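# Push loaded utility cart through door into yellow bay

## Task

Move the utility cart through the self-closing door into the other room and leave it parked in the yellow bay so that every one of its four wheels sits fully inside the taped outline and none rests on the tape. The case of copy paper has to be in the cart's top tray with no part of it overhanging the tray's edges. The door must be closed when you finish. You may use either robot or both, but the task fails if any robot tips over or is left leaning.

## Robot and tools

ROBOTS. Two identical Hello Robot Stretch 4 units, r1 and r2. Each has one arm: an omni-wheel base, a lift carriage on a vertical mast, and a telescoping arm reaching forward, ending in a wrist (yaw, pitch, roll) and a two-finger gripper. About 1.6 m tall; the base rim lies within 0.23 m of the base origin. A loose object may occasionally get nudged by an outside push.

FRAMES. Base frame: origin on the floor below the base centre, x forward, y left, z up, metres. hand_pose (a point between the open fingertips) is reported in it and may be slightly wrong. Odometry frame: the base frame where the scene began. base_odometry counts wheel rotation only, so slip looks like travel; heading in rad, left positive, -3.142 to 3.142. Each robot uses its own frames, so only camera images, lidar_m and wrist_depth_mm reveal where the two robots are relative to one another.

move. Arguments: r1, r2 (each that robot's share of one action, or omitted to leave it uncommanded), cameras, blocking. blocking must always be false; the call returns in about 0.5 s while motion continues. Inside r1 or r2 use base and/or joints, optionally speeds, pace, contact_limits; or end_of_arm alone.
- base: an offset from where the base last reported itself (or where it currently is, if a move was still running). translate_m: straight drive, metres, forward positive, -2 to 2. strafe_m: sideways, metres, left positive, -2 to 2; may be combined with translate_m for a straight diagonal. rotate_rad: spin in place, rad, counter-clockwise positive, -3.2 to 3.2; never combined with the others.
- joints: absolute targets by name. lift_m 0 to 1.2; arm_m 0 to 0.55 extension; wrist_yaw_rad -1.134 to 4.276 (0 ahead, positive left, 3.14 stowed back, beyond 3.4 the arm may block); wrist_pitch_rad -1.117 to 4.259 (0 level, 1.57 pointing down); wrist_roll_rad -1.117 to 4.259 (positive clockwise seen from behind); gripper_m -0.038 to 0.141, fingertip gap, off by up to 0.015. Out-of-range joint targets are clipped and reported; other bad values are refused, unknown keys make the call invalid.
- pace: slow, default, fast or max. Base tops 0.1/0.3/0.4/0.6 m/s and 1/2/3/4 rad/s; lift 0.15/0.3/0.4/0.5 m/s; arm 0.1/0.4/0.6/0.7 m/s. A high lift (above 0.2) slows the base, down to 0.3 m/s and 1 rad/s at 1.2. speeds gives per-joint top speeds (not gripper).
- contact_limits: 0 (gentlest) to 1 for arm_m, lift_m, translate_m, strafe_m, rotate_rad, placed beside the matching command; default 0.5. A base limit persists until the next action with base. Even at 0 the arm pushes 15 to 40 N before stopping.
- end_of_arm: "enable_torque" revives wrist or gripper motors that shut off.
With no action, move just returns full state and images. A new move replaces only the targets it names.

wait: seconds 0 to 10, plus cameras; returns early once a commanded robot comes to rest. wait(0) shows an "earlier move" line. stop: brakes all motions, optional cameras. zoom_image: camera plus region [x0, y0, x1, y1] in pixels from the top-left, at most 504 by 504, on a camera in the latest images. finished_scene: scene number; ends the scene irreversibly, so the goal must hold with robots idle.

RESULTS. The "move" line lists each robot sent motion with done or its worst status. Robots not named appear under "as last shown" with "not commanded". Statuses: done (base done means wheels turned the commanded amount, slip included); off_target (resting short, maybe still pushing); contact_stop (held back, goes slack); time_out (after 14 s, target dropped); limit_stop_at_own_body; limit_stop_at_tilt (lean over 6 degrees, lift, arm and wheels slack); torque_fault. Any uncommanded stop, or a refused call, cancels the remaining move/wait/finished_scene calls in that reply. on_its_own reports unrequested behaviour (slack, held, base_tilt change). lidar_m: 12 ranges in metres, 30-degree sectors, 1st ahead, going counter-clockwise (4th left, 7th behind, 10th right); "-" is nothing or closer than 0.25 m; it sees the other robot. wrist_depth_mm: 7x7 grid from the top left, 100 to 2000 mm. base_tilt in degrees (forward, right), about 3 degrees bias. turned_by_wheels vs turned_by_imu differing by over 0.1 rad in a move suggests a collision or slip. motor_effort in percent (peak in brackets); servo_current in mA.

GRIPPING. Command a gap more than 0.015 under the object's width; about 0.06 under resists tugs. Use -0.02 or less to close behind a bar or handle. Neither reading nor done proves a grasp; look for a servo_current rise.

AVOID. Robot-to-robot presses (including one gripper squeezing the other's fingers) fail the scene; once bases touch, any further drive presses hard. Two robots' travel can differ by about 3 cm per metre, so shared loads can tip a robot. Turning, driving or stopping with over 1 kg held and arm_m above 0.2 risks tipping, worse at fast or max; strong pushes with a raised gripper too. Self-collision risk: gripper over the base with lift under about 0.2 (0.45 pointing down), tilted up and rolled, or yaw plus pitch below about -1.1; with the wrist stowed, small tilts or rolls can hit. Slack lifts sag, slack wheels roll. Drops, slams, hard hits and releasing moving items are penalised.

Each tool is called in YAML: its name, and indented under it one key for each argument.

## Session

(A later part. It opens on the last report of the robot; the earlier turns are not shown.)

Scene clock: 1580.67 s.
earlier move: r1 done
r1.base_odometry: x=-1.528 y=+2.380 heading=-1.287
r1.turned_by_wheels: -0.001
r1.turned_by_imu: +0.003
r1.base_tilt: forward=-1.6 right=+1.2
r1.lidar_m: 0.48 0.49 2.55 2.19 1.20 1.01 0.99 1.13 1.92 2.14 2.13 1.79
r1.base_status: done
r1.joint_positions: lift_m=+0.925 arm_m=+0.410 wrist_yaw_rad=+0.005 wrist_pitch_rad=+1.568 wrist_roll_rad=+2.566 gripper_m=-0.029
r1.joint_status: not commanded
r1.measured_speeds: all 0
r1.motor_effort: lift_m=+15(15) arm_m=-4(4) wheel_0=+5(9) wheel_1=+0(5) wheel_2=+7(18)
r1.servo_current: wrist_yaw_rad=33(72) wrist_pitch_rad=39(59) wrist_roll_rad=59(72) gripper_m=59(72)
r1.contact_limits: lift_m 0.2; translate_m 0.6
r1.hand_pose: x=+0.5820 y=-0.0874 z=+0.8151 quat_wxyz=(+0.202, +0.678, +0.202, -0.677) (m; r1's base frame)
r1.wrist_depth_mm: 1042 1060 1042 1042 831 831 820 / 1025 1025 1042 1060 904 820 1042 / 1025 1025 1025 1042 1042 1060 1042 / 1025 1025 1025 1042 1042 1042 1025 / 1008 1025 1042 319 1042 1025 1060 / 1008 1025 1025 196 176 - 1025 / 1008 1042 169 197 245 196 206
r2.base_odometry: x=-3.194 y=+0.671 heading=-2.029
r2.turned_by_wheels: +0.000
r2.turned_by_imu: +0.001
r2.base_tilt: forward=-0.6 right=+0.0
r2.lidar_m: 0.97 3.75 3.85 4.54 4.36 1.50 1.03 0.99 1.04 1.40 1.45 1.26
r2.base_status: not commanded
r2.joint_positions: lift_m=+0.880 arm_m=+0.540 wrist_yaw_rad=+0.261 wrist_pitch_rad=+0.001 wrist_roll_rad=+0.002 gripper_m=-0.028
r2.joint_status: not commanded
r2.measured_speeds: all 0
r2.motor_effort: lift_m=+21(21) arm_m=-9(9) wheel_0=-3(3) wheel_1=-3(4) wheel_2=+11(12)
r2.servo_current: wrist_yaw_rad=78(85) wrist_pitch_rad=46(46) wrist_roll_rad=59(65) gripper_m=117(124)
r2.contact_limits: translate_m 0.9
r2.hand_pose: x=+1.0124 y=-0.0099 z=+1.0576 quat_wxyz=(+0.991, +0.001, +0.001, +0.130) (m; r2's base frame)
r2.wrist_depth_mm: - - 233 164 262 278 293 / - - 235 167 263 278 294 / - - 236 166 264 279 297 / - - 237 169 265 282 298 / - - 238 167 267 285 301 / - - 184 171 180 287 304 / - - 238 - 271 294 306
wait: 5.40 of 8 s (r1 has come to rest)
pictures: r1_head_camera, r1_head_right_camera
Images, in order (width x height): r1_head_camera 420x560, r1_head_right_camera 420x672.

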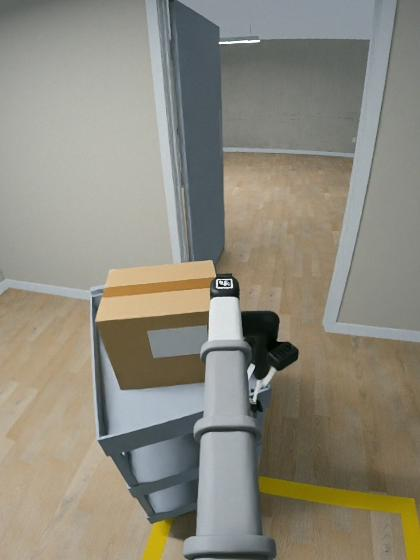

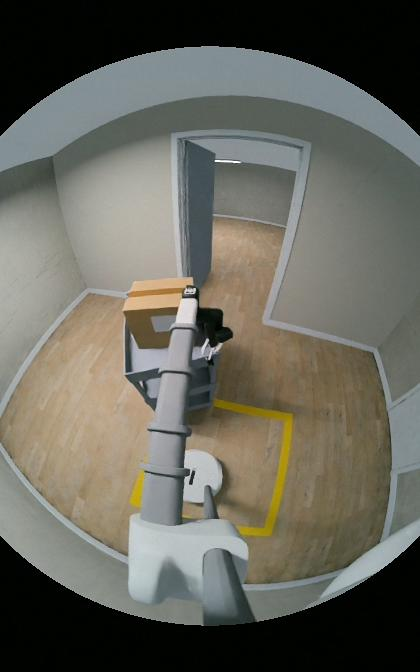

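move:
  blocking: false
  r1: {"base":{"translate_m":-0.42,"strafe_m":-0.27},"pace":"slow","contact_limits":{"translate_m":0.6}}
  cameras: []

wait:
  seconds: 8
  cameras: ["r1_head_camera","r1_head_right_camera"]

Scene clock: 1616.40 s.
move: r1 moving
r1.base_odometry: x=-1.538 y=+2.389 heading=-1.285
r1.turned_by_wheels: +0.002
r1.turned_by_imu: +0.002
r1.base_tilt: forward=-1.6 right=+1.2
r1.lidar_m: 0.50 0.50 2.54 2.17 1.17 0.99 0.98 1.15 1.95 2.14 2.13 1.79
r1.base_status: translate_m moving; strafe_m moving
r1.joint_positions: lift_m=+0.925 arm_m=+0.410 wrist_yaw_rad=+0.005 wrist_pitch_rad=+1.565 wrist_roll_rad=+2.566 gripper_m=-0.029
r1.joint_status: not commanded
r1.measured_speeds: translate_m=-0.045 strafe_m=-0.029 rotate_rad=+0.004 lift_m=+0.000 arm_m=+0.000 wrist_yaw_rad=+0.000 wrist_pitch_rad=-0.030 wrist_roll_rad=+0.000
r1.motor_effort: lift_m=+15(15) arm_m=-4(4) wheel_0=+15(15) wheel_1=-3(5) wheel_2=+14(14)
r1.servo_current: wrist_yaw_rad=52(59) wrist_pitch_rad=46(46) wrist_roll_rad=59(59) gripper_m=72(72)
r1.contact_limits: lift_m 0.2; translate_m 0.6
r1.hand_pose: x=+0.5830 y=-0.0874 z=+0.8151 quat_wxyz=(+0.203, +0.680, +0.202, -0.676) (m; r1's base frame)
r1.wrist_depth_mm: 1042 1025 1008 1025 831 798 809 / 1025 1008 1025 1025 1025 820 1025 / 1042 1025 1025 1025 1042 1042 1042 / 1025 1025 1042 1025 1025 1042 1025 / 1042 1060 1060 320 1025 1042 1025 / 1042 1025 1042 196 176 - 1060 / 1042 1042 175 174 189 179 221
r2: as last shown
r2.turned_by_imu: +0.000
r2.base_tilt: forward=-0.7 right=+0.1
r2.lidar_m: 0.96 3.77 3.88 4.53 4.35 1.49 1.03 1.00 1.04 1.40 1.46 1.27
r2.motor_effort: lift_m=+21(21) arm_m=-9(9) wheel_0=-2(3) wheel_1=-4(4) wheel_2=+11(11)
r2.servo_current: wrist_yaw_rad=78(78) wrist_pitch_rad=39(46) wrist_roll_rad=46(59) gripper_m=104(124)
r2.contact_limits: translate_m 0.9
r2.wrist_depth_mm: - - 234 164 260 278 293 / - - 234 167 264 281 294 / - - 236 166 263 281 298 / - - 236 170 265 282 297 / - - 237 168 267 285 303 / - - 183 171 180 290 304 / - - 238 - 272 293 304
pictures: none
No camera images: "cameras" was empty.

Scene clock: 1622.07 s.
earlier move: r1 done
r1.base_odometry: x=-1.905 y=+2.707 heading=-1.285
r1.turned_by_wheels: +0.000
r1.turned_by_imu: +0.005
r1.base_tilt: forward=-1.6 right=+1.3
r1.lidar_m: 0.45 0.42 2.90 1.45 0.78 0.64 0.64 0.77 1.29 1.83 2.08 2.13
r1.base_status: done
r1.joint_positions: lift_m=+0.925 arm_m=+0.410 wrist_yaw_rad=+0.004 wrist_pitch_rad=+1.568 wrist_roll_rad=+2.562 gripper_m=-0.029
r1.joint_status: not commanded
r1.measured_speeds: all 0
r1.motor_effort: lift_m=+15(15) arm_m=-3(4) wheel_0=+16(19) wheel_1=+2(5) wheel_2=+11(20)
r1.servo_current: wrist_yaw_rad=39(78) wrist_pitch_rad=46(65) wrist_roll_rad=52(78) gripper_m=65(72)
r1.contact_limits: lift_m 0.2; translate_m 0.6
r1.hand_pose: x=+0.5821 y=-0.0874 z=+0.8151 quat_wxyz=(+0.204, +0.678, +0.203, -0.676) (m; r1's base frame)
r1.wrist_depth_mm: 1025 1025 1025 1008 854 820 820 / 1025 1042 1042 1025 991 820 1042 / 1025 1042 1025 1042 1025 1025 1042 / 1025 1025 1025 1042 1025 1025 1042 / 1025 1042 1025 306 - - - / 1025 1025 1025 184 176 199 199 / 1042 1042 167 185 245 247 245
r2.base_odometry: x=-3.194 y=+0.671 heading=-2.029
r2.turned_by_wheels: +0.000
r2.turned_by_imu: +0.001
r2.base_tilt: forward=-0.6 right=+0.1
r2.lidar_m: 0.93 3.76 3.89 4.59 4.36 1.49 1.05 0.97 1.04 1.39 1.45 1.29
r2.base_status: not commanded
r2.joint_positions: lift_m=+0.880 arm_m=+0.540 wrist_yaw_rad=+0.261 wrist_pitch_rad=+0.001 wrist_roll_rad=+0.002 gripper_m=-0.028
r2.joint_status: not commanded
r2.measured_speeds: all 0
r2.motor_effort: lift_m=+21(21) arm_m=-9(9) wheel_0=-3(3) wheel_1=-4(4) wheel_2=+11(11)
r2.servo_current: wrist_yaw_rad=59(85) wrist_pitch_rad=39(46) wrist_roll_rad=39(59) gripper_m=117(124)
r2.contact_limits: translate_m 0.9
r2.hand_pose: x=+1.0124 y=-0.0099 z=+1.0576 quat_wxyz=(+0.991, +0.001, +0.001, +0.130) (m; r2's base frame)
r2.wrist_depth_mm: - - 234 164 262 279 293 / - - 235 167 262 281 294 / - - 236 166 263 282 298 / - - 237 169 263 283 297 / - - 238 168 268 285 301 / - - 183 171 180 287 303 / - - 238 - 272 293 306
wait: 5.67 of 8 s (r1 has come to rest)
pictures: r1_head_camera, r1_head_right_camera
Images, in order (width x height): r1_head_camera 420x560, r1_head_right_camera 420x672.

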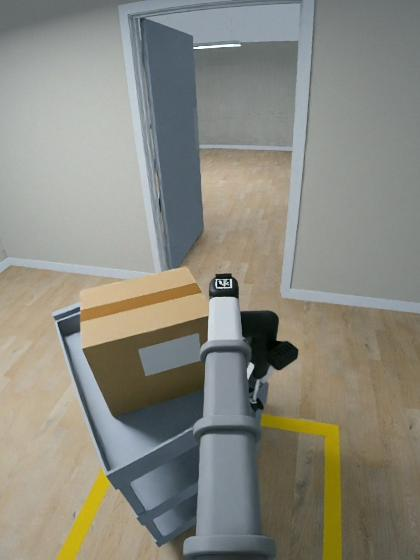

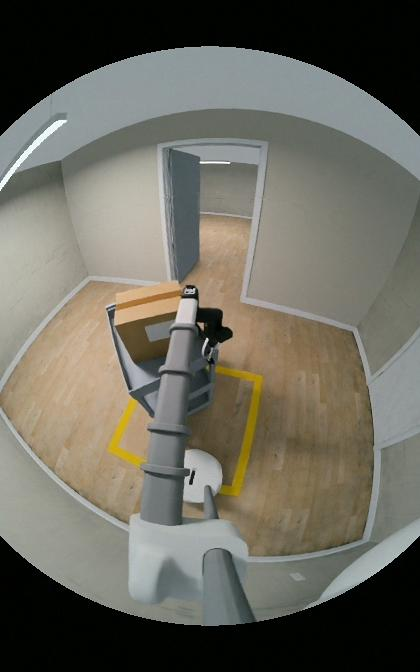

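zoom_image:
  camera: "r1_head_camera"
  region: [40, 300, 420, 560]

Scaled by 1.326 from the camera's 420x560 image, which has a finer 600x800 frame.

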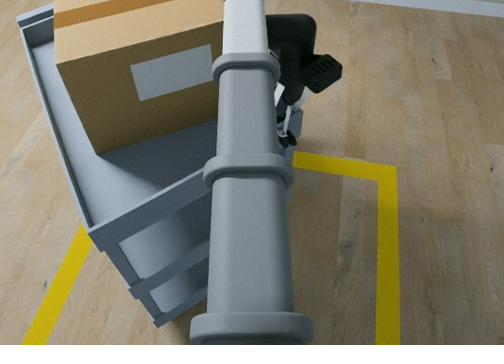

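move:
  blocking: false
  r1: {"base":{"translate_m":-0.08,"strafe_m":-0.16},"pace":"slow","contact_limits":{"translate_m":0.6}}
  cameras: []

wait:
  seconds: 4
  cameras: ["r1_head_camera","r1_head_right_camera","r1_head_left_camera"]

zoom_image:
  camera: "r1_head_camera"
  region: [40, 300, 420, 560]

zoom_image:
  camera: "r1_head_right_camera"
  region: [60, 250, 320, 540]

Scene clock: 1648.03 s.
move: r1 moving
r1.base_odometry: x=-1.917 y=+2.709 heading=-1.282
r1.turned_by_wheels: +0.003
r1.turned_by_imu: +0.003
r1.base_tilt: forward=-1.6 right=+1.2
r1.lidar_m: 0.46 0.42 2.92 1.44 0.76 0.64 0.62 0.75 1.30 1.82 2.07 2.12
r1.base_status: translate_m moving; strafe_m moving
r1.joint_positions: lift_m=+0.925 arm_m=+0.410 wrist_yaw_rad=+0.005 wrist_pitch_rad=+1.568 wrist_roll_rad=+2.562 gripper_m=-0.029
r1.joint_status: not commanded
r1.measured_speeds: translate_m=-0.022 strafe_m=-0.044 rotate_rad=-0.002 lift_m=+0.000 arm_m=+0.000 wrist_yaw_rad=+0.000 wrist_pitch_rad=+0.000 wrist_roll_rad=+0.000
r1.motor_effort: lift_m=+15(15) arm_m=-3(4) wheel_0=+20(23) wheel_1=+1(2) wheel_2=+15(16)
r1.servo_current: wrist_yaw_rad=52(65) wrist_pitch_rad=46(46) wrist_roll_rad=59(72) gripper_m=59(65)
r1.contact_limits: lift_m 0.2; translate_m 0.6
r1.hand_pose: x=+0.5821 y=-0.0874 z=+0.8151 quat_wxyz=(+0.204, +0.678, +0.203, -0.676) (m; r1's base frame)
r1.wrist_depth_mm: 1025 1008 1025 1025 842 820 820 / 1025 1025 1025 1025 976 809 1025 / 1025 1025 1042 1025 1025 1025 1025 / 1025 1042 1025 1025 1025 1042 1060 / 1025 1025 1008 304 - - 1042 / 1042 1025 1025 186 176 224 228 / 1042 1025 164 182 246 247 245
r2: as last shown
r2.turned_by_imu: +0.000
r2.lidar_m: 0.94 3.74 3.88 4.55 4.34 1.53 1.03 0.98 1.01 1.37 1.44 1.30
r2.motor_effort: lift_m=+21(21) arm_m=-9(9) wheel_0=-3(3) wheel_1=-3(4) wheel_2=+11(11)
r2.servo_current: wrist_yaw_rad=65(78) wrist_pitch_rad=46(46) wrist_roll_rad=39(59) gripper_m=117(117)
r2.contact_limits: translate_m 0.9
r2.wrist_depth_mm: - - 234 164 262 279 293 / - - 235 167 262 279 294 / - - 235 166 264 281 298 / - - 236 170 265 283 297 / - - 238 168 267 283 301 / - - 184 171 180 287 303 / - - 238 - 272 293 306
pictures: none
No camera images: "cameras" was empty.

Scene clock: 1650.60 s.
earlier move: r1 done
r1.base_odometry: x=-2.081 y=+2.738 heading=-1.282
r1.turned_by_wheels: +0.000
r1.turned_by_imu: +0.002
r1.base_tilt: forward=-1.6 right=+1.3
r1.lidar_m: 0.42 0.38 3.06 1.34 0.73 0.61 0.60 0.70 1.22 1.65 1.87 2.18
r1.base_status: done
r1.joint_positions: lift_m=+0.925 arm_m=+0.410 wrist_yaw_rad=+0.007 wrist_pitch_rad=+1.575 wrist_roll_rad=+2.556 gripper_m=-0.029
r1.joint_status: not commanded
r1.measured_speeds: all 0
r1.motor_effort: lift_m=+15(15) arm_m=+4(4) wheel_0=+18(25) wheel_1=+5(7) wheel_2=+9(16)
r1.servo_current: wrist_yaw_rad=78(78) wrist_pitch_rad=46(52) wrist_roll_rad=85(104) gripper_m=59(65)
r1.contact_limits: lift_m 0.2; translate_m 0.6
r1.hand_pose: x=+0.5804 y=-0.0874 z=+0.8151 quat_wxyz=(+0.206, +0.675, +0.207, -0.678) (m; r1's base frame)
r1.wrist_depth_mm: 1025 1025 1060 1042 842 831 842 / 1025 1008 1025 1025 891 831 1042 / 1008 1025 1025 1042 1042 1042 1060 / 1025 1025 1025 1042 1042 1025 1060 / 1025 1025 1008 325 - - - / 1008 1025 1025 194 176 198 213 / 1042 1025 158 184 246 246 246
r2.base_odometry: x=-3.194 y=+0.671 heading=-2.029
r2.turned_by_wheels: +0.000
r2.turned_by_imu: +0.000
r2.base_tilt: forward=-0.6 right=+0.0
r2.lidar_m: 0.95 3.75 3.88 4.55 4.36 1.48 1.05 0.97 1.05 1.39 1.43 1.28
r2.base_status: not commanded
r2.joint_positions: lift_m=+0.880 arm_m=+0.540 wrist_yaw_rad=+0.261 wrist_pitch_rad=+0.001 wrist_roll_rad=+0.002 gripper_m=-0.028
r2.joint_status: not commanded
r2.measured_speeds: all 0
r2.motor_effort: lift_m=+21(21) arm_m=-9(9) wheel_0=-3(3) wheel_1=-3(4) wheel_2=+11(11)
r2.servo_current: wrist_yaw_rad=85(85) wrist_pitch_rad=39(46) wrist_roll_rad=52(65) gripper_m=117(124)
r2.contact_limits: translate_m 0.9
r2.hand_pose: x=+1.0124 y=-0.0099 z=+1.0576 quat_wxyz=(+0.991, +0.001, +0.001, +0.130) (m; r2's base frame)
r2.wrist_depth_mm: - - 235 164 259 277 293 / - - 235 167 263 279 293 / - - 236 166 264 279 297 / - - 237 169 266 283 298 / - - 237 167 267 285 301 / - - 184 171 180 287 304 / - - 237 - 271 294 306
wait: 2.57 of 4 s (r1 has come to rest)
pictures: r1_head_camera, r1_head_left_camera, r1_head_right_camera
Images, in order (width x height): r1_head_camera 420x560, r1_head_left_camera 420x672, r1_head_right_camera 420x672.

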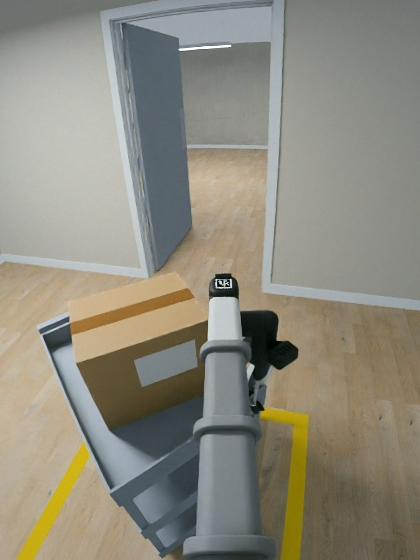

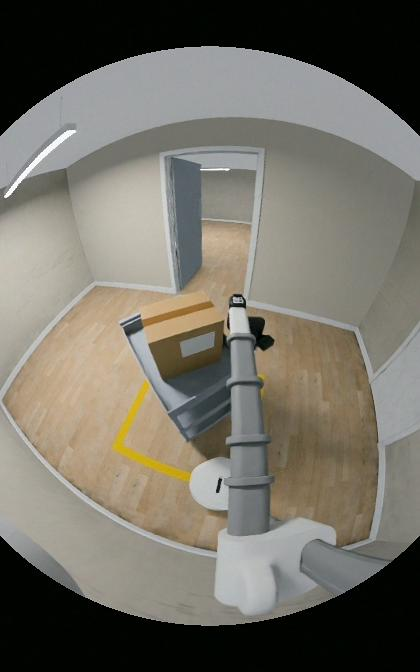

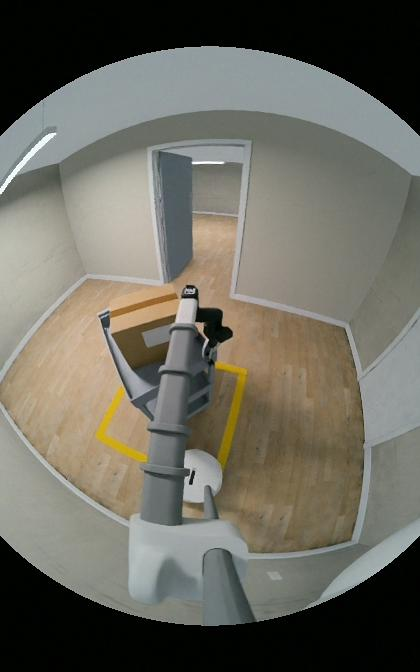

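Scaled by 1.326 from the camera's 420x560 image, which has a finer 600x800 frame.

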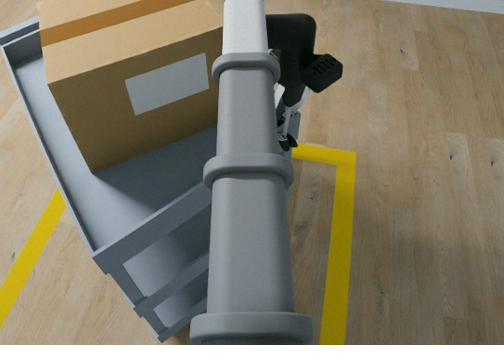

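Scaled by 1.738 from the camera's 420x672 image, which has a finer 600x960 frame.

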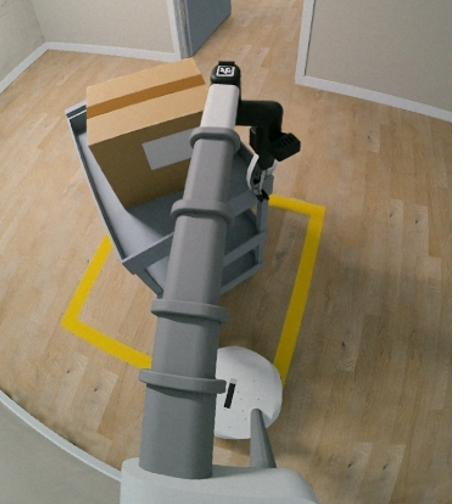

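move:
  blocking: false
  r1: {"base":{"translate_m":0.01,"strafe_m":-0.085},"pace":"slow","contact_limits":{"translate_m":0.6}}
  cameras: []

wait:
  seconds: 2.5
  cameras: []

move:
  blocking: false
  r1: {"joints":{"gripper_m":0.1}}
  cameras: []

wait:
  seconds: 2
  cameras: ["r1_head_camera","r1_head_left_camera","r1_head_right_camera","r1_wrist_camera"]

zoom_image:
  camera: "r1_head_left_camera"
  region: [80, 250, 340, 540]

zoom_image:
  camera: "r1_head_right_camera"
  region: [60, 250, 320, 540]

Scene clock: 1668.60 s.
move: r1 moving
r1.base_odometry: x=-2.093 y=+2.733 heading=-1.279
r1.turned_by_wheels: +0.003
r1.turned_by_imu: +0.004
r1.base_tilt: forward=-1.6 right=+1.2
r1.lidar_m: 0.41 0.38 3.07 1.32 0.75 0.61 0.61 0.71 1.23 1.64 1.85 2.15
r1.base_status: translate_m moving; strafe_m moving
r1.joint_positions: lift_m=+0.925 arm_m=+0.410 wrist_yaw_rad=+0.007 wrist_pitch_rad=+1.575 wrist_roll_rad=+2.556 gripper_m=-0.029
r1.joint_status: not commanded
r1.measured_speeds: translate_m=+0.006 strafe_m=-0.052 rotate_rad=+0.001 lift_m=+0.000 arm_m=+0.000 wrist_yaw_rad=+0.000 wrist_pitch_rad=+0.000 wrist_roll_rad=+0.000
r1.motor_effort: lift_m=+15(15) arm_m=+4(4) wheel_0=+28(28) wheel_1=+4(4) wheel_2=+7(9)
r1.servo_current: wrist_yaw_rad=65(65) wrist_pitch_rad=39(46) wrist_roll_rad=72(91) gripper_m=52(59)
r1.contact_limits: lift_m 0.2; translate_m 0.6
r1.hand_pose: x=+0.5804 y=-0.0874 z=+0.8151 quat_wxyz=(+0.206, +0.675, +0.207, -0.678) (m; r1's base frame)
r1.wrist_depth_mm: 1042 1042 1042 1042 831 831 842 / 1008 1042 1042 1025 891 831 1042 / 1008 1025 1025 1008 1042 1042 1060 / 1025 1025 1042 1042 1042 1060 1060 / 1025 1008 1042 325 182 - - / 1025 1008 1042 191 175 200 215 / 1008 1008 159 179 246 245 248
r2: as last shown
r2.base_tilt: forward=-0.6 right=+0.1
r2.lidar_m: 0.96 3.76 3.85 4.56 4.33 1.49 1.05 0.98 1.02 1.36 1.45 1.26
r2.motor_effort: lift_m=+21(21) arm_m=-9(9) wheel_0=-3(3) wheel_1=-4(4) wheel_2=+11(11)
r2.servo_current: wrist_yaw_rad=65(72) wrist_pitch_rad=46(46) wrist_roll_rad=46(52) gripper_m=117(124)
r2.contact_limits: translate_m 0.9
r2.wrist_depth_mm: - - 233 164 262 278 293 / - - 235 167 263 281 294 / - - 235 166 265 281 298 / - - 236 169 265 282 298 / - - 238 168 267 285 301 / - - 184 171 180 286 303 / - - 238 - 272 293 304
pictures: none
No camera images: "cameras" was empty.

Scene clock: 1670.17 s.
earlier move: r1 done
r1.base_odometry: x=-2.159 y=+2.704 heading=-1.280
r1.turned_by_wheels: -0.001
r1.turned_by_imu: +0.000
r1.base_tilt: forward=-1.6 right=+1.3
r1.lidar_m: 0.40 0.32 3.15 1.37 0.76 0.62 0.64 0.73 1.28 1.56 1.79 2.12
r1.base_status: done
r1.joint_positions: lift_m=+0.925 arm_m=+0.410 wrist_yaw_rad=+0.009 wrist_pitch_rad=+1.580 wrist_roll_rad=+2.552 gripper_m=-0.029
r1.joint_status: not commanded
r1.measured_speeds: all 0
r1.on_its_own: wrist_roll_rad is at rest, and its servo_current (111 mA) is outside its rest range (0 to 104 mA)
r1.motor_effort: lift_m=+15(15) arm_m=+4(4) wheel_0=+18(29) wheel_1=+6(7) wheel_2=+2(9)
r1.servo_current: wrist_yaw_rad=72(85) wrist_pitch_rad=59(59) wrist_roll_rad=111(124) gripper_m=59(65)
r1.contact_limits: lift_m 0.2; translate_m 0.6
r1.hand_pose: x=+0.5791 y=-0.0874 z=+0.8151 quat_wxyz=(+0.207, +0.673, +0.209, -0.679) (m; r1's base frame)
r1.wrist_depth_mm: 1042 1042 1042 1060 854 854 866 / 1042 1008 1042 1042 878 842 1060 / 1025 1025 1008 1042 1025 960 1042 / 1008 1025 1025 1025 1042 1060 1042 / 1008 1025 1025 394 182 229 224 / 1008 1025 1025 193 177 195 248 / 991 1008 162 181 245 246 247
r2.base_odometry: x=-3.194 y=+0.671 heading=-2.029
r2.turned_by_wheels: +0.000
r2.turned_by_imu: +0.000
r2.base_tilt: forward=-0.7 right=+0.0
r2.lidar_m: 0.97 3.76 3.86 4.58 4.35 1.49 1.04 0.99 1.04 1.38 1.44 1.29
r2.base_status: not commanded
r2.joint_positions: lift_m=+0.880 arm_m=+0.540 wrist_yaw_rad=+0.261 wrist_pitch_rad=+0.001 wrist_roll_rad=+0.002 gripper_m=-0.028
r2.joint_status: not commanded
r2.measured_speeds: all 0
r2.motor_effort: lift_m=+21(21) arm_m=-9(9) wheel_0=-3(3) wheel_1=-3(4) wheel_2=+11(11)
r2.servo_current: wrist_yaw_rad=65(78) wrist_pitch_rad=33(52) wrist_roll_rad=59(65) gripper_m=111(130)
r2.contact_limits: translate_m 0.9
r2.hand_pose: x=+1.0124 y=-0.0099 z=+1.0576 quat_wxyz=(+0.991, +0.001, +0.001, +0.130) (m; r2's base frame)
r2.wrist_depth_mm: - - 234 164 262 278 291 / - - 236 167 263 281 294 / - - 236 166 264 279 298 / - - 236 170 265 282 297 / - - 238 167 267 283 301 / - - 183 171 180 286 306 / - - 238 - 272 294 306
wait: 1.57 of 2.5 s (r1 has come to rest)
pictures: none
No camera images: "cameras" was empty.

Scene clock: 1670.67 s.
move: r1 moving
r1.base_odometry: x=-2.159 y=+2.704 heading=-1.280
r1.turned_by_wheels: +0.000
r1.turned_by_imu: +0.000
r1.base_tilt: forward=-1.6 right=+1.3
r1.lidar_m: 0.43 0.34 3.15 1.38 0.76 0.65 0.63 0.73 1.28 1.57 1.77 2.12
r1.base_status: not commanded
r1.joint_positions: lift_m=+0.925 arm_m=+0.410 wrist_yaw_rad=+0.009 wrist_pitch_rad=+1.581 wrist_roll_rad=+2.552 gripper_m=-0.004
r1.joint_status: gripper_m moving
r1.measured_speeds: translate_m=+0.000 strafe_m=+0.000 rotate_rad=+0.000 lift_m=+0.000 arm_m=+0.000 wrist_yaw_rad=+0.002 wrist_pitch_rad=+0.008 wrist_roll_rad=+0.000
r1.motor_effort: lift_m=+15(15) arm_m=+4(4) wheel_0=+17(18) wheel_1=+6(6) wheel_2=+2(2)
r1.servo_current: wrist_yaw_rad=65(85) wrist_pitch_rad=65(65) wrist_roll_rad=117(117) gripper_m=91(91)
r1.contact_limits: lift_m 0.2; translate_m 0.6
r1.hand_pose: x=+0.5787 y=-0.0874 z=+0.8151 quat_wxyz=(+0.207, +0.672, +0.209, -0.679) (m; r1's base frame)
r1.wrist_depth_mm: 1025 1042 1042 1042 854 831 878 / 1025 1025 1042 1025 878 842 1078 / 1042 1042 1025 1060 1042 976 1078 / 1025 1025 1042 1025 1042 1078 1042 / 1008 1025 1025 336 185 229 223 / 1025 1025 1025 215 177 202 250 / 1008 1008 161 182 248 247 249
r2: as last shown
r2.base_tilt: forward=-0.7 right=+0.1
r2.lidar_m: 0.96 3.74 3.87 4.53 4.36 1.48 1.05 0.98 1.03 1.38 1.45 1.28
r2.motor_effort: lift_m=+21(21) arm_m=-9(9) wheel_0=-3(3) wheel_1=-4(4) wheel_2=+11(11)
r2.servo_current: wrist_yaw_rad=72(72) wrist_pitch_rad=46(46) wrist_roll_rad=46(59) gripper_m=117(124)
r2.contact_limits: translate_m 0.9
r2.wrist_depth_mm: - - 233 164 262 278 293 / - - 234 167 263 281 296 / - - 236 166 264 281 298 / - - 236 169 266 285 298 / - - 238 168 266 285 304 / - - 185 171 179 287 304 / - - 238 - 273 294 307
pictures: none
No camera images: "cameras" was empty.

Scene clock: 1672.17 s.
earlier move: r1 done
r1.base_odometry: x=-2.159 y=+2.704 heading=-1.280
r1.turned_by_wheels: +0.000
r1.turned_by_imu: +0.000
r1.base_tilt: forward=-1.7 right=+1.3
r1.lidar_m: 0.39 0.34 3.15 1.38 0.75 0.62 0.64 0.75 1.30 1.55 1.80 2.14
r1.base_status: not commanded
r1.joint_positions: lift_m=+0.925 arm_m=+0.410 wrist_yaw_rad=+0.009 wrist_pitch_rad=+1.583 wrist_roll_rad=+2.552 gripper_m=+0.100
r1.joint_status: all done
r1.measured_speeds: all 0
r1.motor_effort: lift_m=+13(15) arm_m=+4(4) wheel_0=+17(18) wheel_1=+6(6) wheel_2=+2(2)
r1.servo_current: wrist_yaw_rad=52(85) wrist_pitch_rad=65(78) wrist_roll_rad=104(117) gripper_m=39(104)
r1.contact_limits: lift_m 0.2; translate_m 0.6
r1.hand_pose: x=+0.5783 y=-0.0874 z=+0.8153 quat_wxyz=(+0.207, +0.672, +0.210, -0.680) (m; r1's base frame)
r1.wrist_depth_mm: 1025 1042 1042 1042 842 842 1060 / 1025 1042 1025 1042 891 831 1060 / 1008 1042 1042 1042 1042 960 1042 / 1025 1042 1025 1060 1060 1042 1042 / 1008 1042 1042 394 187 228 224 / 1008 1008 1025 204 178 202 251 / 1008 1008 161 181 249 248 250
r2.base_odometry: x=-3.194 y=+0.671 heading=-2.029
r2.turned_by_wheels: +0.000
r2.turned_by_imu: +0.000
r2.base_tilt: forward=-0.6 right=+0.1
r2.lidar_m: 0.96 3.76 3.87 4.54 4.35 1.50 1.06 0.98 1.04 1.40 1.45 1.27
r2.base_status: not commanded
r2.joint_positions: lift_m=+0.880 arm_m=+0.540 wrist_yaw_rad=+0.261 wrist_pitch_rad=+0.001 wrist_roll_rad=+0.002 gripper_m=-0.028
r2.joint_status: not commanded
r2.measured_speeds: all 0
r2.motor_effort: lift_m=+21(21) arm_m=-9(9) wheel_0=-3(3) wheel_1=-3(4) wheel_2=+11(11)
r2.servo_current: wrist_yaw_rad=72(78) wrist_pitch_rad=39(46) wrist_roll_rad=52(65) gripper_m=111(124)
r2.contact_limits: translate_m 0.9
r2.hand_pose: x=+1.0124 y=-0.0099 z=+1.0576 quat_wxyz=(+0.991, +0.001, +0.001, +0.130) (m; r2's base frame)
r2.wrist_depth_mm: - - 234 164 262 277 293 / - - 235 167 263 279 296 / - - 235 166 264 279 297 / - - 236 169 266 283 298 / - - 238 167 267 283 303 / - - 184 171 180 287 303 / - - 238 - 272 294 306
wait: 1.50 of 2 s (r1 has come to rest)
pictures: r1_head_camera, r1_head_left_camera, r1_head_right_camera, r1_wrist_camera
Images, in order (width x height): r1_head_camera 420x560, r1_head_left_camera 420x672, r1_head_right_camera 420x672, r1_wrist_camera 616x392.

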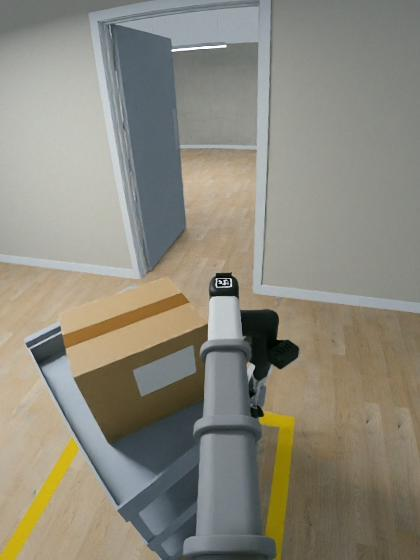

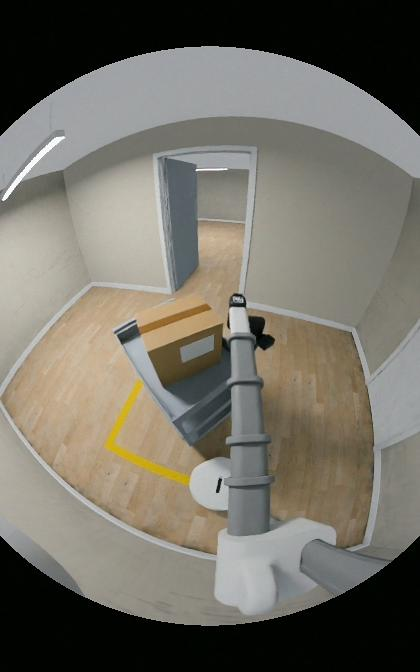

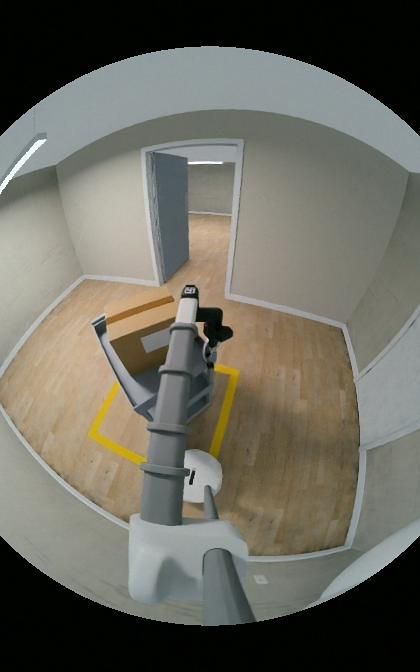

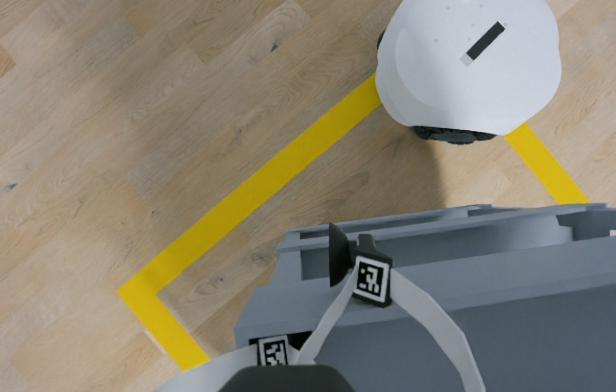

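Scaled by 1.738 from the camera's 420x672 image, which has a finer 600x960 frame.

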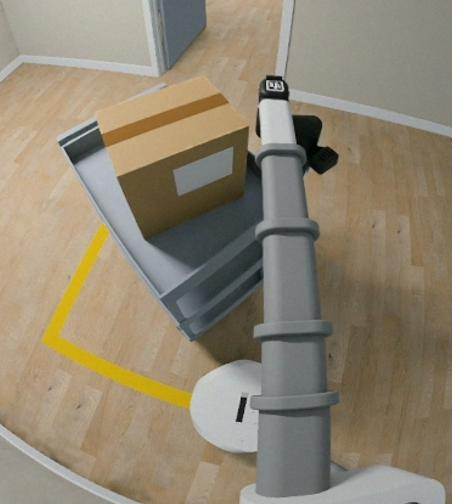

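Scaled by 1.738 from the camera's 420x672 image, which has a finer 600x960 frame.

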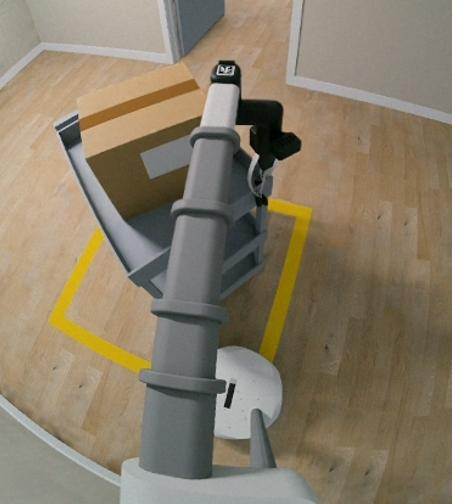

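zoom_image:
  camera: "r1_head_right_camera"
  region: [170, 340, 260, 440]

zoom_image:
  camera: "r1_wrist_camera"
  region: [116, 150, 616, 392]

Scaled by 5.040 from the camera's 420x672 image, which has a finer 600x960 frame.

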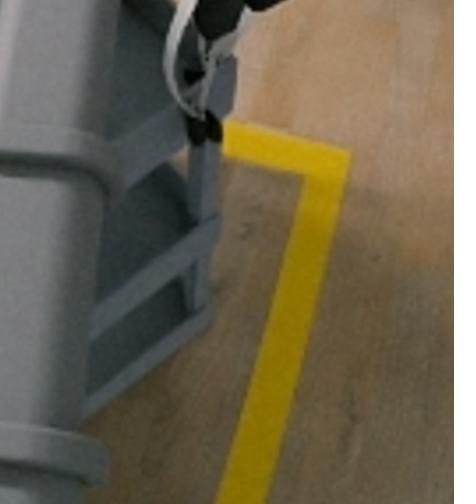

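Scaled by 1.008.

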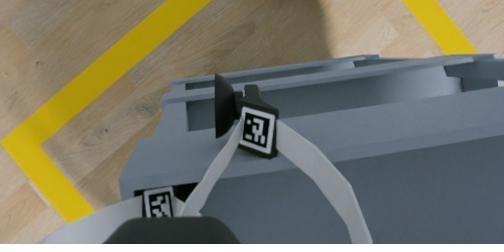

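move:
  blocking: false
  r1: {"joints":{"lift_m":1.15}}
  cameras: []

wait:
  seconds: 4
  cameras: []

move:
  blocking: false
  r1: {"base":{"strafe_m":-0.3},"joints":{"arm_m":0.55,"wrist_roll_rad":1.57,"wrist_pitch_rad":1.3},"pace":"slow"}
  cameras: []

wait:
  seconds: 4
  cameras: ["r1_head_camera","r1_head_left_camera","r1_wrist_camera"]

Scene clock: 1706.40 s.
move: r1 moving
r1.base_odometry: x=-2.159 y=+2.704 heading=-1.280
r1.turned_by_wheels: +0.000
r1.turned_by_imu: +0.000
r1.base_tilt: forward=-1.5 right=+1.3
r1.lidar_m: 0.42 0.34 3.15 1.39 0.75 0.65 0.65 0.73 1.31 1.54 1.75 2.14
r1.base_status: not commanded
r1.joint_positions: lift_m=+0.944 arm_m=+0.410 wrist_yaw_rad=+0.010 wrist_pitch_rad=+1.583 wrist_roll_rad=+2.552 gripper_m=+0.100
r1.joint_status: lift_m moving
r1.measured_speeds: translate_m=+0.000 strafe_m=+0.000 rotate_rad=-0.001 lift_m=-0.099 arm_m=+0.000 wrist_yaw_rad=+0.000 wrist_pitch_rad=+0.000 wrist_roll_rad=+0.000
r1.motor_effort: lift_m=+36(40) arm_m=+2(4) wheel_0=+16(17) wheel_1=+5(6) wheel_2=+3(3)
r1.servo_current: wrist_yaw_rad=72(78) wrist_pitch_rad=65(72) wrist_roll_rad=98(111) gripper_m=39(46)
r1.contact_limits: translate_m 0.6
r1.hand_pose: x=+0.5783 y=-0.0874 z=+0.8337 quat_wxyz=(+0.207, +0.672, +0.210, -0.680) (m; r1's base frame)
r1.wrist_depth_mm: 1025 1042 1042 1060 866 854 1078 / 1025 1025 1042 1042 842 854 1098 / 1025 1025 1042 1042 1060 891 1098 / 1025 1025 1042 1025 1060 1060 1078 / 1008 1008 1025 343 208 233 228 / 1008 1008 1025 192 185 255 257 / 1008 1008 178 194 251 255 257
r2: as last shown
r2.lidar_m: 0.96 3.76 3.84 4.56 4.34 1.51 1.06 0.98 1.04 1.37 1.44 1.30
r2.motor_effort: lift_m=+21(21) arm_m=-9(9) wheel_0=-3(3) wheel_1=-4(4) wheel_2=+11(11)
r2.servo_current: wrist_yaw_rad=59(78) wrist_pitch_rad=46(46) wrist_roll_rad=46(52) gripper_m=117(117)
r2.contact_limits: translate_m 0.9
r2.wrist_depth_mm: - - 234 164 260 277 293 / - - 234 167 263 278 293 / - - 236 166 264 282 297 / - - 236 170 266 282 298 / - - 238 167 267 285 301 / - - 185 171 180 286 303 / - - 237 - 272 294 306
pictures: none
No camera images: "cameras" was empty.

Scene clock: 1706.80 s.
earlier move: r1 contact_stop
r1.base_odometry: x=-2.159 y=+2.704 heading=-1.281
r1.turned_by_wheels: -0.001
r1.turned_by_imu: -0.001
r1.base_tilt: forward=-1.6 right=+1.3
r1.lidar_m: 0.41 0.34 3.16 1.38 0.76 0.63 0.63 0.75 1.31 1.56 1.78 2.14
r1.base_status: not commanded
r1.joint_positions: lift_m=+0.931 arm_m=+0.410 wrist_yaw_rad=+0.010 wrist_pitch_rad=+1.583 wrist_roll_rad=+2.552 gripper_m=+0.100
r1.joint_status: lift_m contact_stop (moved +0.006 of +0.225)
r1.measured_speeds: all 0
r1.on_its_own: lift_m is slack since a contact_stop (your +1.150 is given up)
r1.motor_effort: lift_m=+19(40) arm_m=+4(4) wheel_0=+10(17) wheel_1=+5(6) wheel_2=+0(4)
r1.servo_current: wrist_yaw_rad=78(78) wrist_pitch_rad=72(78) wrist_roll_rad=98(111) gripper_m=39(46)
r1.contact_limits: translate_m 0.6
r1.hand_pose: x=+0.5782 y=-0.0874 z=+0.8211 quat_wxyz=(+0.207, +0.671, +0.210, -0.680) (m; r1's base frame)
r1.wrist_depth_mm: 1008 1025 1042 1060 854 866 1078 / 1025 1042 1060 1042 854 854 1078 / 1042 1025 1025 1042 1060 931 1060 / 1025 1025 1025 1025 1042 1042 1060 / 1008 1008 1042 347 187 233 222 / 1008 1025 1025 202 180 252 253 / 991 1008 159 181 250 251 251
r2.base_odometry: x=-3.194 y=+0.671 heading=-2.029
r2.turned_by_wheels: +0.000
r2.turned_by_imu: +0.000
r2.base_tilt: forward=-0.6 right=+0.1
r2.lidar_m: 0.95 3.74 3.88 4.53 4.35 1.49 1.06 0.98 1.03 1.37 1.46 1.29
r2.base_status: not commanded
r2.joint_positions: lift_m=+0.880 arm_m=+0.540 wrist_yaw_rad=+0.261 wrist_pitch_rad=+0.001 wrist_roll_rad=+0.002 gripper_m=-0.028
r2.joint_status: not commanded
r2.measured_speeds: all 0
r2.motor_effort: lift_m=+21(21) arm_m=-9(9) wheel_0=-2(3) wheel_1=-3(4) wheel_2=+11(11)
r2.servo_current: wrist_yaw_rad=72(85) wrist_pitch_rad=46(46) wrist_roll_rad=52(52) gripper_m=117(124)
r2.contact_limits: translate_m 0.9
r2.hand_pose: x=+1.0124 y=-0.0099 z=+1.0576 quat_wxyz=(+0.991, +0.001, +0.001, +0.130) (m; r2's base frame)
r2.wrist_depth_mm: - - 234 164 260 279 291 / - - 235 167 264 279 294 / - - 236 166 264 281 298 / - - 236 170 265 285 297 / - - 238 168 266 283 303 / - - 184 172 180 286 303 / - - 238 - 272 294 306
wait: 0.40 of 4 s (r1 has come to rest)
pictures: none
No camera images: "cameras" was empty.

not run: a stop that you did not command came earlier in this reply.

not run: a stop that you did not command came earlier in this reply.

move:
  blocking: false
  r1: {"base":{"translate_m":-0.025,"strafe_m":-0.02},"joints":{"gripper_m":0.09},"pace":"slow","contact_limits":{"translate_m":0.3}}
  cameras: []

wait:
  seconds: 2.5
  cameras: ["r1_wrist_camera"]

Scene clock: 1715.17 s.
move: r1 moving
r1.base_odometry: x=-2.170 y=+2.712 heading=-1.278
r1.turned_by_wheels: +0.003
r1.turned_by_imu: +0.003
r1.base_tilt: forward=-1.6 right=+1.3
r1.lidar_m: 0.41 0.34 3.15 1.36 0.76 0.62 0.62 0.74 1.27 1.56 1.79 2.14
r1.base_status: translate_m moving; strafe_m moving
r1.joint_positions: lift_m=+0.931 arm_m=+0.410 wrist_yaw_rad=+0.010 wrist_pitch_rad=+1.583 wrist_roll_rad=+2.552 gripper_m=+0.092
r1.joint_status: gripper_m moving
r1.measured_speeds: translate_m=-0.040 strafe_m=-0.032 rotate_rad=+0.003 lift_m=+0.000 arm_m=+0.000 wrist_yaw_rad=+0.005 wrist_pitch_rad=-0.014 wrist_roll_rad=+0.000
r1.on_its_own: lift_m is slack since a contact_stop (your +1.150 is given up)
r1.motor_effort: lift_m=+19(19) arm_m=+4(4) wheel_0=+18(18) wheel_1=+1(5) wheel_2=+16(16)
r1.servo_current: wrist_yaw_rad=72(78) wrist_pitch_rad=72(72) wrist_roll_rad=111(117) gripper_m=52(72)
r1.contact_limits: translate_m 0.3
r1.hand_pose: x=+0.5784 y=-0.0874 z=+0.8211 quat_wxyz=(+0.208, +0.672, +0.210, -0.680) (m; r1's base frame)
r1.wrist_depth_mm: 1025 1025 1025 1060 842 842 1060 / 1025 1042 1042 1060 878 842 1042 / 1042 1008 1025 1042 1042 1042 1042 / 1008 1025 1025 1008 1042 1060 1060 / 1008 1025 1042 343 - 237 254 / 1025 1025 1025 191 180 207 252 / 1025 1025 178 188 250 252 253
r2: as last shown
r2.base_tilt: forward=-0.6 right=+0.0
r2.lidar_m: 0.93 3.72 3.86 4.58 4.36 1.51 1.04 0.99 1.02 1.41 1.42 1.29
r2.motor_effort: lift_m=+21(21) arm_m=-9(9) wheel_0=-3(3) wheel_1=-3(4) wheel_2=+11(11)
r2.servo_current: wrist_yaw_rad=78(78) wrist_pitch_rad=39(46) wrist_roll_rad=52(65) gripper_m=117(124)
r2.contact_limits: translate_m 0.9
r2.wrist_depth_mm: - - 233 164 262 278 294 / - - 235 167 264 279 294 / - - 236 166 264 281 300 / - - 237 169 265 283 298 / - - 238 167 267 283 301 / - - 183 171 179 286 303 / - - 238 - 272 294 307
pictures: none
No camera images: "cameras" was empty.

Scene clock: 1716.03 s.
earlier move: r1 done
r1.base_odometry: x=-2.186 y=+2.722 heading=-1.281
r1.turned_by_wheels: -0.002
r1.turned_by_imu: -0.002
r1.base_tilt: forward=-1.6 right=+1.2
r1.lidar_m: 0.41 0.36 3.17 1.36 0.75 0.62 0.61 0.70 1.25 1.56 1.74 2.16
r1.base_status: done
r1.joint_positions: lift_m=+0.931 arm_m=+0.410 wrist_yaw_rad=+0.010 wrist_pitch_rad=+1.577 wrist_roll_rad=+2.552 gripper_m=+0.090
r1.joint_status: all done
r1.measured_speeds: all 0
r1.on_its_own: lift_m is slack since a contact_stop (your +1.150 is given up); wrist_roll_rad is at rest, and its servo_current (117 mA) is outside its rest range (0 to 104 mA)
r1.motor_effort: lift_m=+19(19) arm_m=+4(4) wheel_0=+3(20) wheel_1=+1(5) wheel_2=+0(17)
r1.servo_current: wrist_yaw_rad=72(78) wrist_pitch_rad=52(72) wrist_roll_rad=117(124) gripper_m=46(72)
r1.contact_limits: translate_m 0.3
r1.hand_pose: x=+0.5799 y=-0.0874 z=+0.8211 quat_wxyz=(+0.208, +0.673, +0.210, -0.678) (m; r1's base frame)
r1.wrist_depth_mm: 1042 1042 1060 1042 854 842 854 / 1042 1042 1042 1042 891 842 1060 / 1025 1042 1042 1060 1042 976 1042 / 1008 1042 1042 1042 1025 1042 1042 / 1042 1008 1042 208 - 240 248 / 1008 1025 1042 190 180 213 253 / 1008 1042 178 248 250 251 251
r2.base_odometry: x=-3.194 y=+0.671 heading=-2.029
r2.turned_by_wheels: +0.000
r2.turned_by_imu: +0.000
r2.base_tilt: forward=-0.7 right=+0.0
r2.lidar_m: 0.96 3.75 3.88 4.57 4.36 1.47 1.04 0.99 1.02 1.40 1.46 1.27
r2.base_status: not commanded
r2.joint_positions: lift_m=+0.880 arm_m=+0.540 wrist_yaw_rad=+0.261 wrist_pitch_rad=+0.001 wrist_roll_rad=+0.002 gripper_m=-0.028
r2.joint_status: not commanded
r2.measured_speeds: all 0
r2.motor_effort: lift_m=+21(21) arm_m=-9(10) wheel_0=-2(3) wheel_1=-3(4) wheel_2=+11(11)
r2.servo_current: wrist_yaw_rad=59(78) wrist_pitch_rad=39(52) wrist_roll_rad=52(65) gripper_m=124(124)
r2.contact_limits: translate_m 0.9
r2.hand_pose: x=+1.0124 y=-0.0099 z=+1.0576 quat_wxyz=(+0.991, +0.001, +0.001, +0.130) (m; r2's base frame)
r2.wrist_depth_mm: - - 233 164 262 278 293 / - - 235 167 262 279 294 / - - 236 166 264 279 297 / - - 236 169 265 285 297 / - - 237 167 267 283 300 / - - 184 171 180 287 303 / - - 237 - 270 291 306
wait: 0.87 of 2.5 s (r1 has come to rest)
pictures: r1_wrist_camera
Images, in order (width x height): r1_wrist_camera 616x392.

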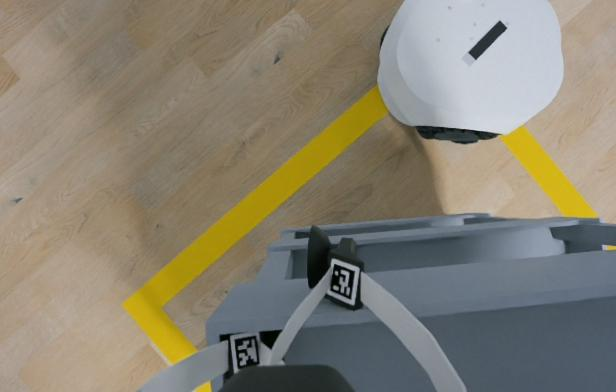

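move:
  blocking: false
  r1: {"joints":{"lift_m":1.0},"pace":"slow","contact_limits":{"lift_m":0.4}}
  cameras: []

wait:
  seconds: 2
  cameras: ["r1_wrist_camera"]

Scene clock: 1725.73 s.
move: r1 contact_stop
r1.base_odometry: x=-2.186 y=+2.722 heading=-1.281
r1.turned_by_wheels: +0.000
r1.turned_by_imu: +0.000
r1.base_tilt: forward=-1.5 right=+1.3
r1.lidar_m: 0.41 0.35 3.17 1.34 0.75 0.63 0.61 0.74 1.26 1.55 1.74 2.15
r1.base_status: not commanded
r1.joint_positions: lift_m=+0.942 arm_m=+0.410 wrist_yaw_rad=+0.010 wrist_pitch_rad=+1.577 wrist_roll_rad=+2.552 gripper_m=+0.090
r1.joint_status: lift_m contact_stop
r1.measured_speeds: translate_m=+0.000 strafe_m=+0.000 rotate_rad=+0.001 lift_m=-0.162 arm_m=+0.000 wrist_yaw_rad=+0.000 wrist_pitch_rad=+0.002 wrist_roll_rad=+0.000
r1.on_its_own: lift_m is slack since a contact_stop (your +1.000 is given up)
r1.motor_effort: lift_m=+32(40) arm_m=+3(4) wheel_0=+3(4) wheel_1=+1(1) wheel_2=+0(0)
r1.servo_current: wrist_yaw_rad=72(78) wrist_pitch_rad=52(59) wrist_roll_rad=104(124) gripper_m=46(52)
r1.contact_limits: lift_m 0.4; translate_m 0.3
r1.hand_pose: x=+0.5799 y=-0.0874 z=+0.8314 quat_wxyz=(+0.208, +0.673, +0.210, -0.678) (m; r1's base frame)
r1.wrist_depth_mm: 1042 1060 1060 1060 866 866 1078 / 1025 1025 1042 1042 854 842 1098 / 1025 1042 1025 1060 1060 917 1078 / 1025 1042 1060 1042 1060 1060 1078 / 1008 1025 1025 332 257 - 263 / 1008 1025 1042 196 185 213 258 / 1008 1025 181 207 254 257 257
r2: as last shown
r2.base_tilt: forward=-0.6 right=+0.1
r2.lidar_m: 0.93 3.75 3.87 4.57 4.35 1.48 1.04 0.98 1.02 1.39 1.42 1.29
r2.motor_effort: lift_m=+21(21) arm_m=-9(9) wheel_0=-3(3) wheel_1=-3(4) wheel_2=+11(11)
r2.servo_current: wrist_yaw_rad=59(78) wrist_pitch_rad=39(46) wrist_roll_rad=39(59) gripper_m=117(124)
r2.contact_limits: translate_m 0.9
r2.wrist_depth_mm: - - 233 164 260 278 293 / - - 235 167 263 279 294 / - - 236 166 265 281 300 / - - 236 170 266 283 297 / - - 239 168 267 283 300 / - - 183 171 180 286 301 / - - 238 - 271 293 306
pictures: none
No camera images: "cameras" was empty.

not run: a stop that you did not command came earlier in this reply.

zoom_image:
  camera: "r1_wrist_camera"
  region: [180, 190, 480, 392]

Scaled by 1.680.

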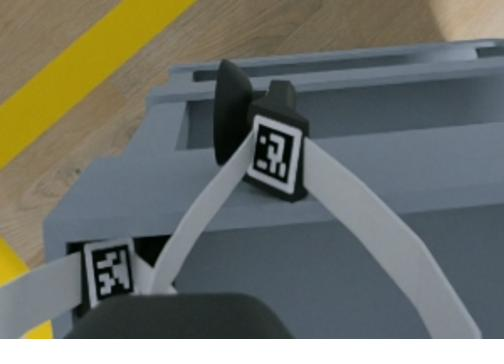

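move:
  blocking: false
  r1: {"joints":{"wrist_roll_rad":1.6},"speeds":{"wrist_roll_rad":0.6}}
  cameras: []

wait:
  seconds: 2.5
  cameras: ["r1_wrist_camera"]

Scene clock: 1746.70 s.
earlier move: r1 contact_stop
move: r1 moving
r1.base_odometry: x=-2.186 y=+2.722 heading=-1.281
r1.turned_by_wheels: +0.000
r1.turned_by_imu: +0.000
r1.base_tilt: forward=-1.6 right=+1.3
r1.lidar_m: 0.42 0.35 3.14 1.35 0.75 0.60 0.61 0.73 1.27 1.54 1.74 2.15
r1.base_status: not commanded
r1.joint_positions: lift_m=+0.936 arm_m=+0.410 wrist_yaw_rad=+0.007 wrist_pitch_rad=+1.579 wrist_roll_rad=+2.324 gripper_m=+0.090
r1.joint_status: lift_m contact_stop (moved +0.005 of +0.069); wrist_roll_rad moving
r1.measured_speeds: translate_m=+0.000 strafe_m=+0.000 rotate_rad=+0.000 lift_m=+0.000 arm_m=+0.000 wrist_yaw_rad=-0.031 wrist_pitch_rad=+0.000 wrist_roll_rad=-0.576
r1.on_its_own: lift_m is slack since a contact_stop (your +1.000 is given up)
r1.motor_effort: lift_m=+19(19) arm_m=+4(4) wheel_0=+3(4) wheel_1=+3(4) wheel_2=+0(0)
r1.servo_current: wrist_yaw_rad=52(78) wrist_pitch_rad=52(59) wrist_roll_rad=65(111) gripper_m=46(52)
r1.contact_limits: lift_m 0.4; translate_m 0.3
r1.hand_pose: x=+0.5792 y=-0.0874 z=+0.8262 quat_wxyz=(+0.282, +0.645, +0.284, -0.651) (m; r1's base frame)
r1.wrist_depth_mm: 1042 1060 1025 1042 1060 854 854 / 1042 1042 1042 1060 1060 842 842 / 1042 1042 1060 1060 1078 842 854 / 1008 1025 1042 1025 1042 1042 1078 / 1008 1025 1042 310 1060 1042 1078 / 1008 1025 1025 194 184 211 259 / 1025 1025 172 165 253 185 256
r2: as last shown
r2.base_tilt: forward=-0.7 right=+0.1
r2.lidar_m: 0.97 3.74 3.87 4.58 4.35 1.47 1.04 0.99 1.02 1.37 1.43 1.29
r2.motor_effort: lift_m=+21(21) arm_m=-9(9) wheel_0=-2(3) wheel_1=-3(4) wheel_2=+11(11)
r2.servo_current: wrist_yaw_rad=59(85) wrist_pitch_rad=46(46) wrist_roll_rad=52(59) gripper_m=111(124)
r2.contact_limits: translate_m 0.9
r2.wrist_depth_mm: - - 234 164 262 279 291 / - - 235 167 263 281 294 / - - 236 166 263 281 297 / - - 236 169 265 283 297 / - - 238 167 267 285 301 / - - 183 172 179 287 303 / - - 238 - 272 294 304
pictures: none
No camera images: "cameras" was empty.

Scene clock: 1748.30 s.
earlier move: r1 done
r1.base_odometry: x=-2.186 y=+2.722 heading=-1.280
r1.turned_by_wheels: +0.000
r1.turned_by_imu: +0.000
r1.base_tilt: forward=-1.5 right=+1.2
r1.lidar_m: 0.42 0.36 3.17 1.35 0.72 0.61 0.62 0.71 1.27 1.54 1.74 2.16
r1.base_status: not commanded
r1.joint_positions: lift_m=+0.936 arm_m=+0.410 wrist_yaw_rad=+0.001 wrist_pitch_rad=+1.579 wrist_roll_rad=+1.602 gripper_m=+0.090
r1.joint_status: lift_m contact_stop (moved +0.005 of +0.069); the others done
r1.measured_speeds: all 0
r1.on_its_own: lift_m is slack since a contact_stop (your +1.000 is given up)
r1.motor_effort: lift_m=+19(19) arm_m=+4(4) wheel_0=+4(5) wheel_1=+3(4) wheel_2=+2(2)
r1.servo_current: wrist_yaw_rad=65(78) wrist_pitch_rad=65(65) wrist_roll_rad=46(111) gripper_m=39(52)
r1.contact_limits: lift_m 0.4; translate_m 0.3
r1.hand_pose: x=+0.5787 y=-0.0874 z=+0.8262 quat_wxyz=(+0.490, +0.505, +0.494, -0.509) (m; r1's base frame)
r1.wrist_depth_mm: 1008 1008 1025 1060 1042 1025 1060 / 1025 1025 1042 1042 1060 1042 1078 / 1008 1025 1042 1060 1042 1025 1060 / 1025 1025 1025 1042 1060 842 854 / 1008 1042 1025 504 1060 831 854 / 1025 1025 191 214 192 854 854 / 1025 149 252 151 239 1078 1078
r2.base_odometry: x=-3.194 y=+0.671 heading=-2.029
r2.turned_by_wheels: +0.000
r2.turned_by_imu: +0.000
r2.base_tilt: forward=-0.6 right=+0.1
r2.lidar_m: 0.95 3.73 3.87 4.57 4.34 1.48 1.04 0.96 1.03 1.41 1.44 1.29
r2.base_status: not commanded
r2.joint_positions: lift_m=+0.880 arm_m=+0.540 wrist_yaw_rad=+0.261 wrist_pitch_rad=+0.001 wrist_roll_rad=+0.002 gripper_m=-0.028
r2.joint_status: not commanded
r2.measured_speeds: all 0
r2.motor_effort: lift_m=+21(21) arm_m=-9(9) wheel_0=-3(3) wheel_1=-3(4) wheel_2=+11(11)
r2.servo_current: wrist_yaw_rad=72(85) wrist_pitch_rad=33(46) wrist_roll_rad=39(59) gripper_m=117(124)
r2.contact_limits: translate_m 0.9
r2.hand_pose: x=+1.0124 y=-0.0099 z=+1.0576 quat_wxyz=(+0.991, +0.001, +0.001, +0.130) (m; r2's base frame)
r2.wrist_depth_mm: - - 233 164 262 277 293 / - - 235 167 263 281 294 / - - 236 166 264 281 298 / - - 236 169 266 283 297 / - - 237 168 267 283 303 / - - 184 171 179 286 304 / - - 238 - 272 294 307
wait: 1.60 of 2.5 s (r1 has come to rest)
pictures: r1_wrist_camera
Images, in order (width x height): r1_wrist_camera 616x392.

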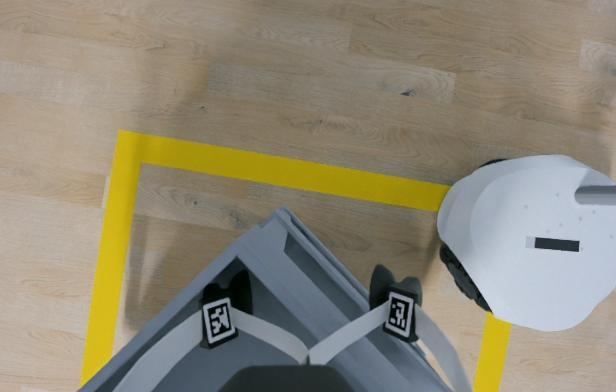

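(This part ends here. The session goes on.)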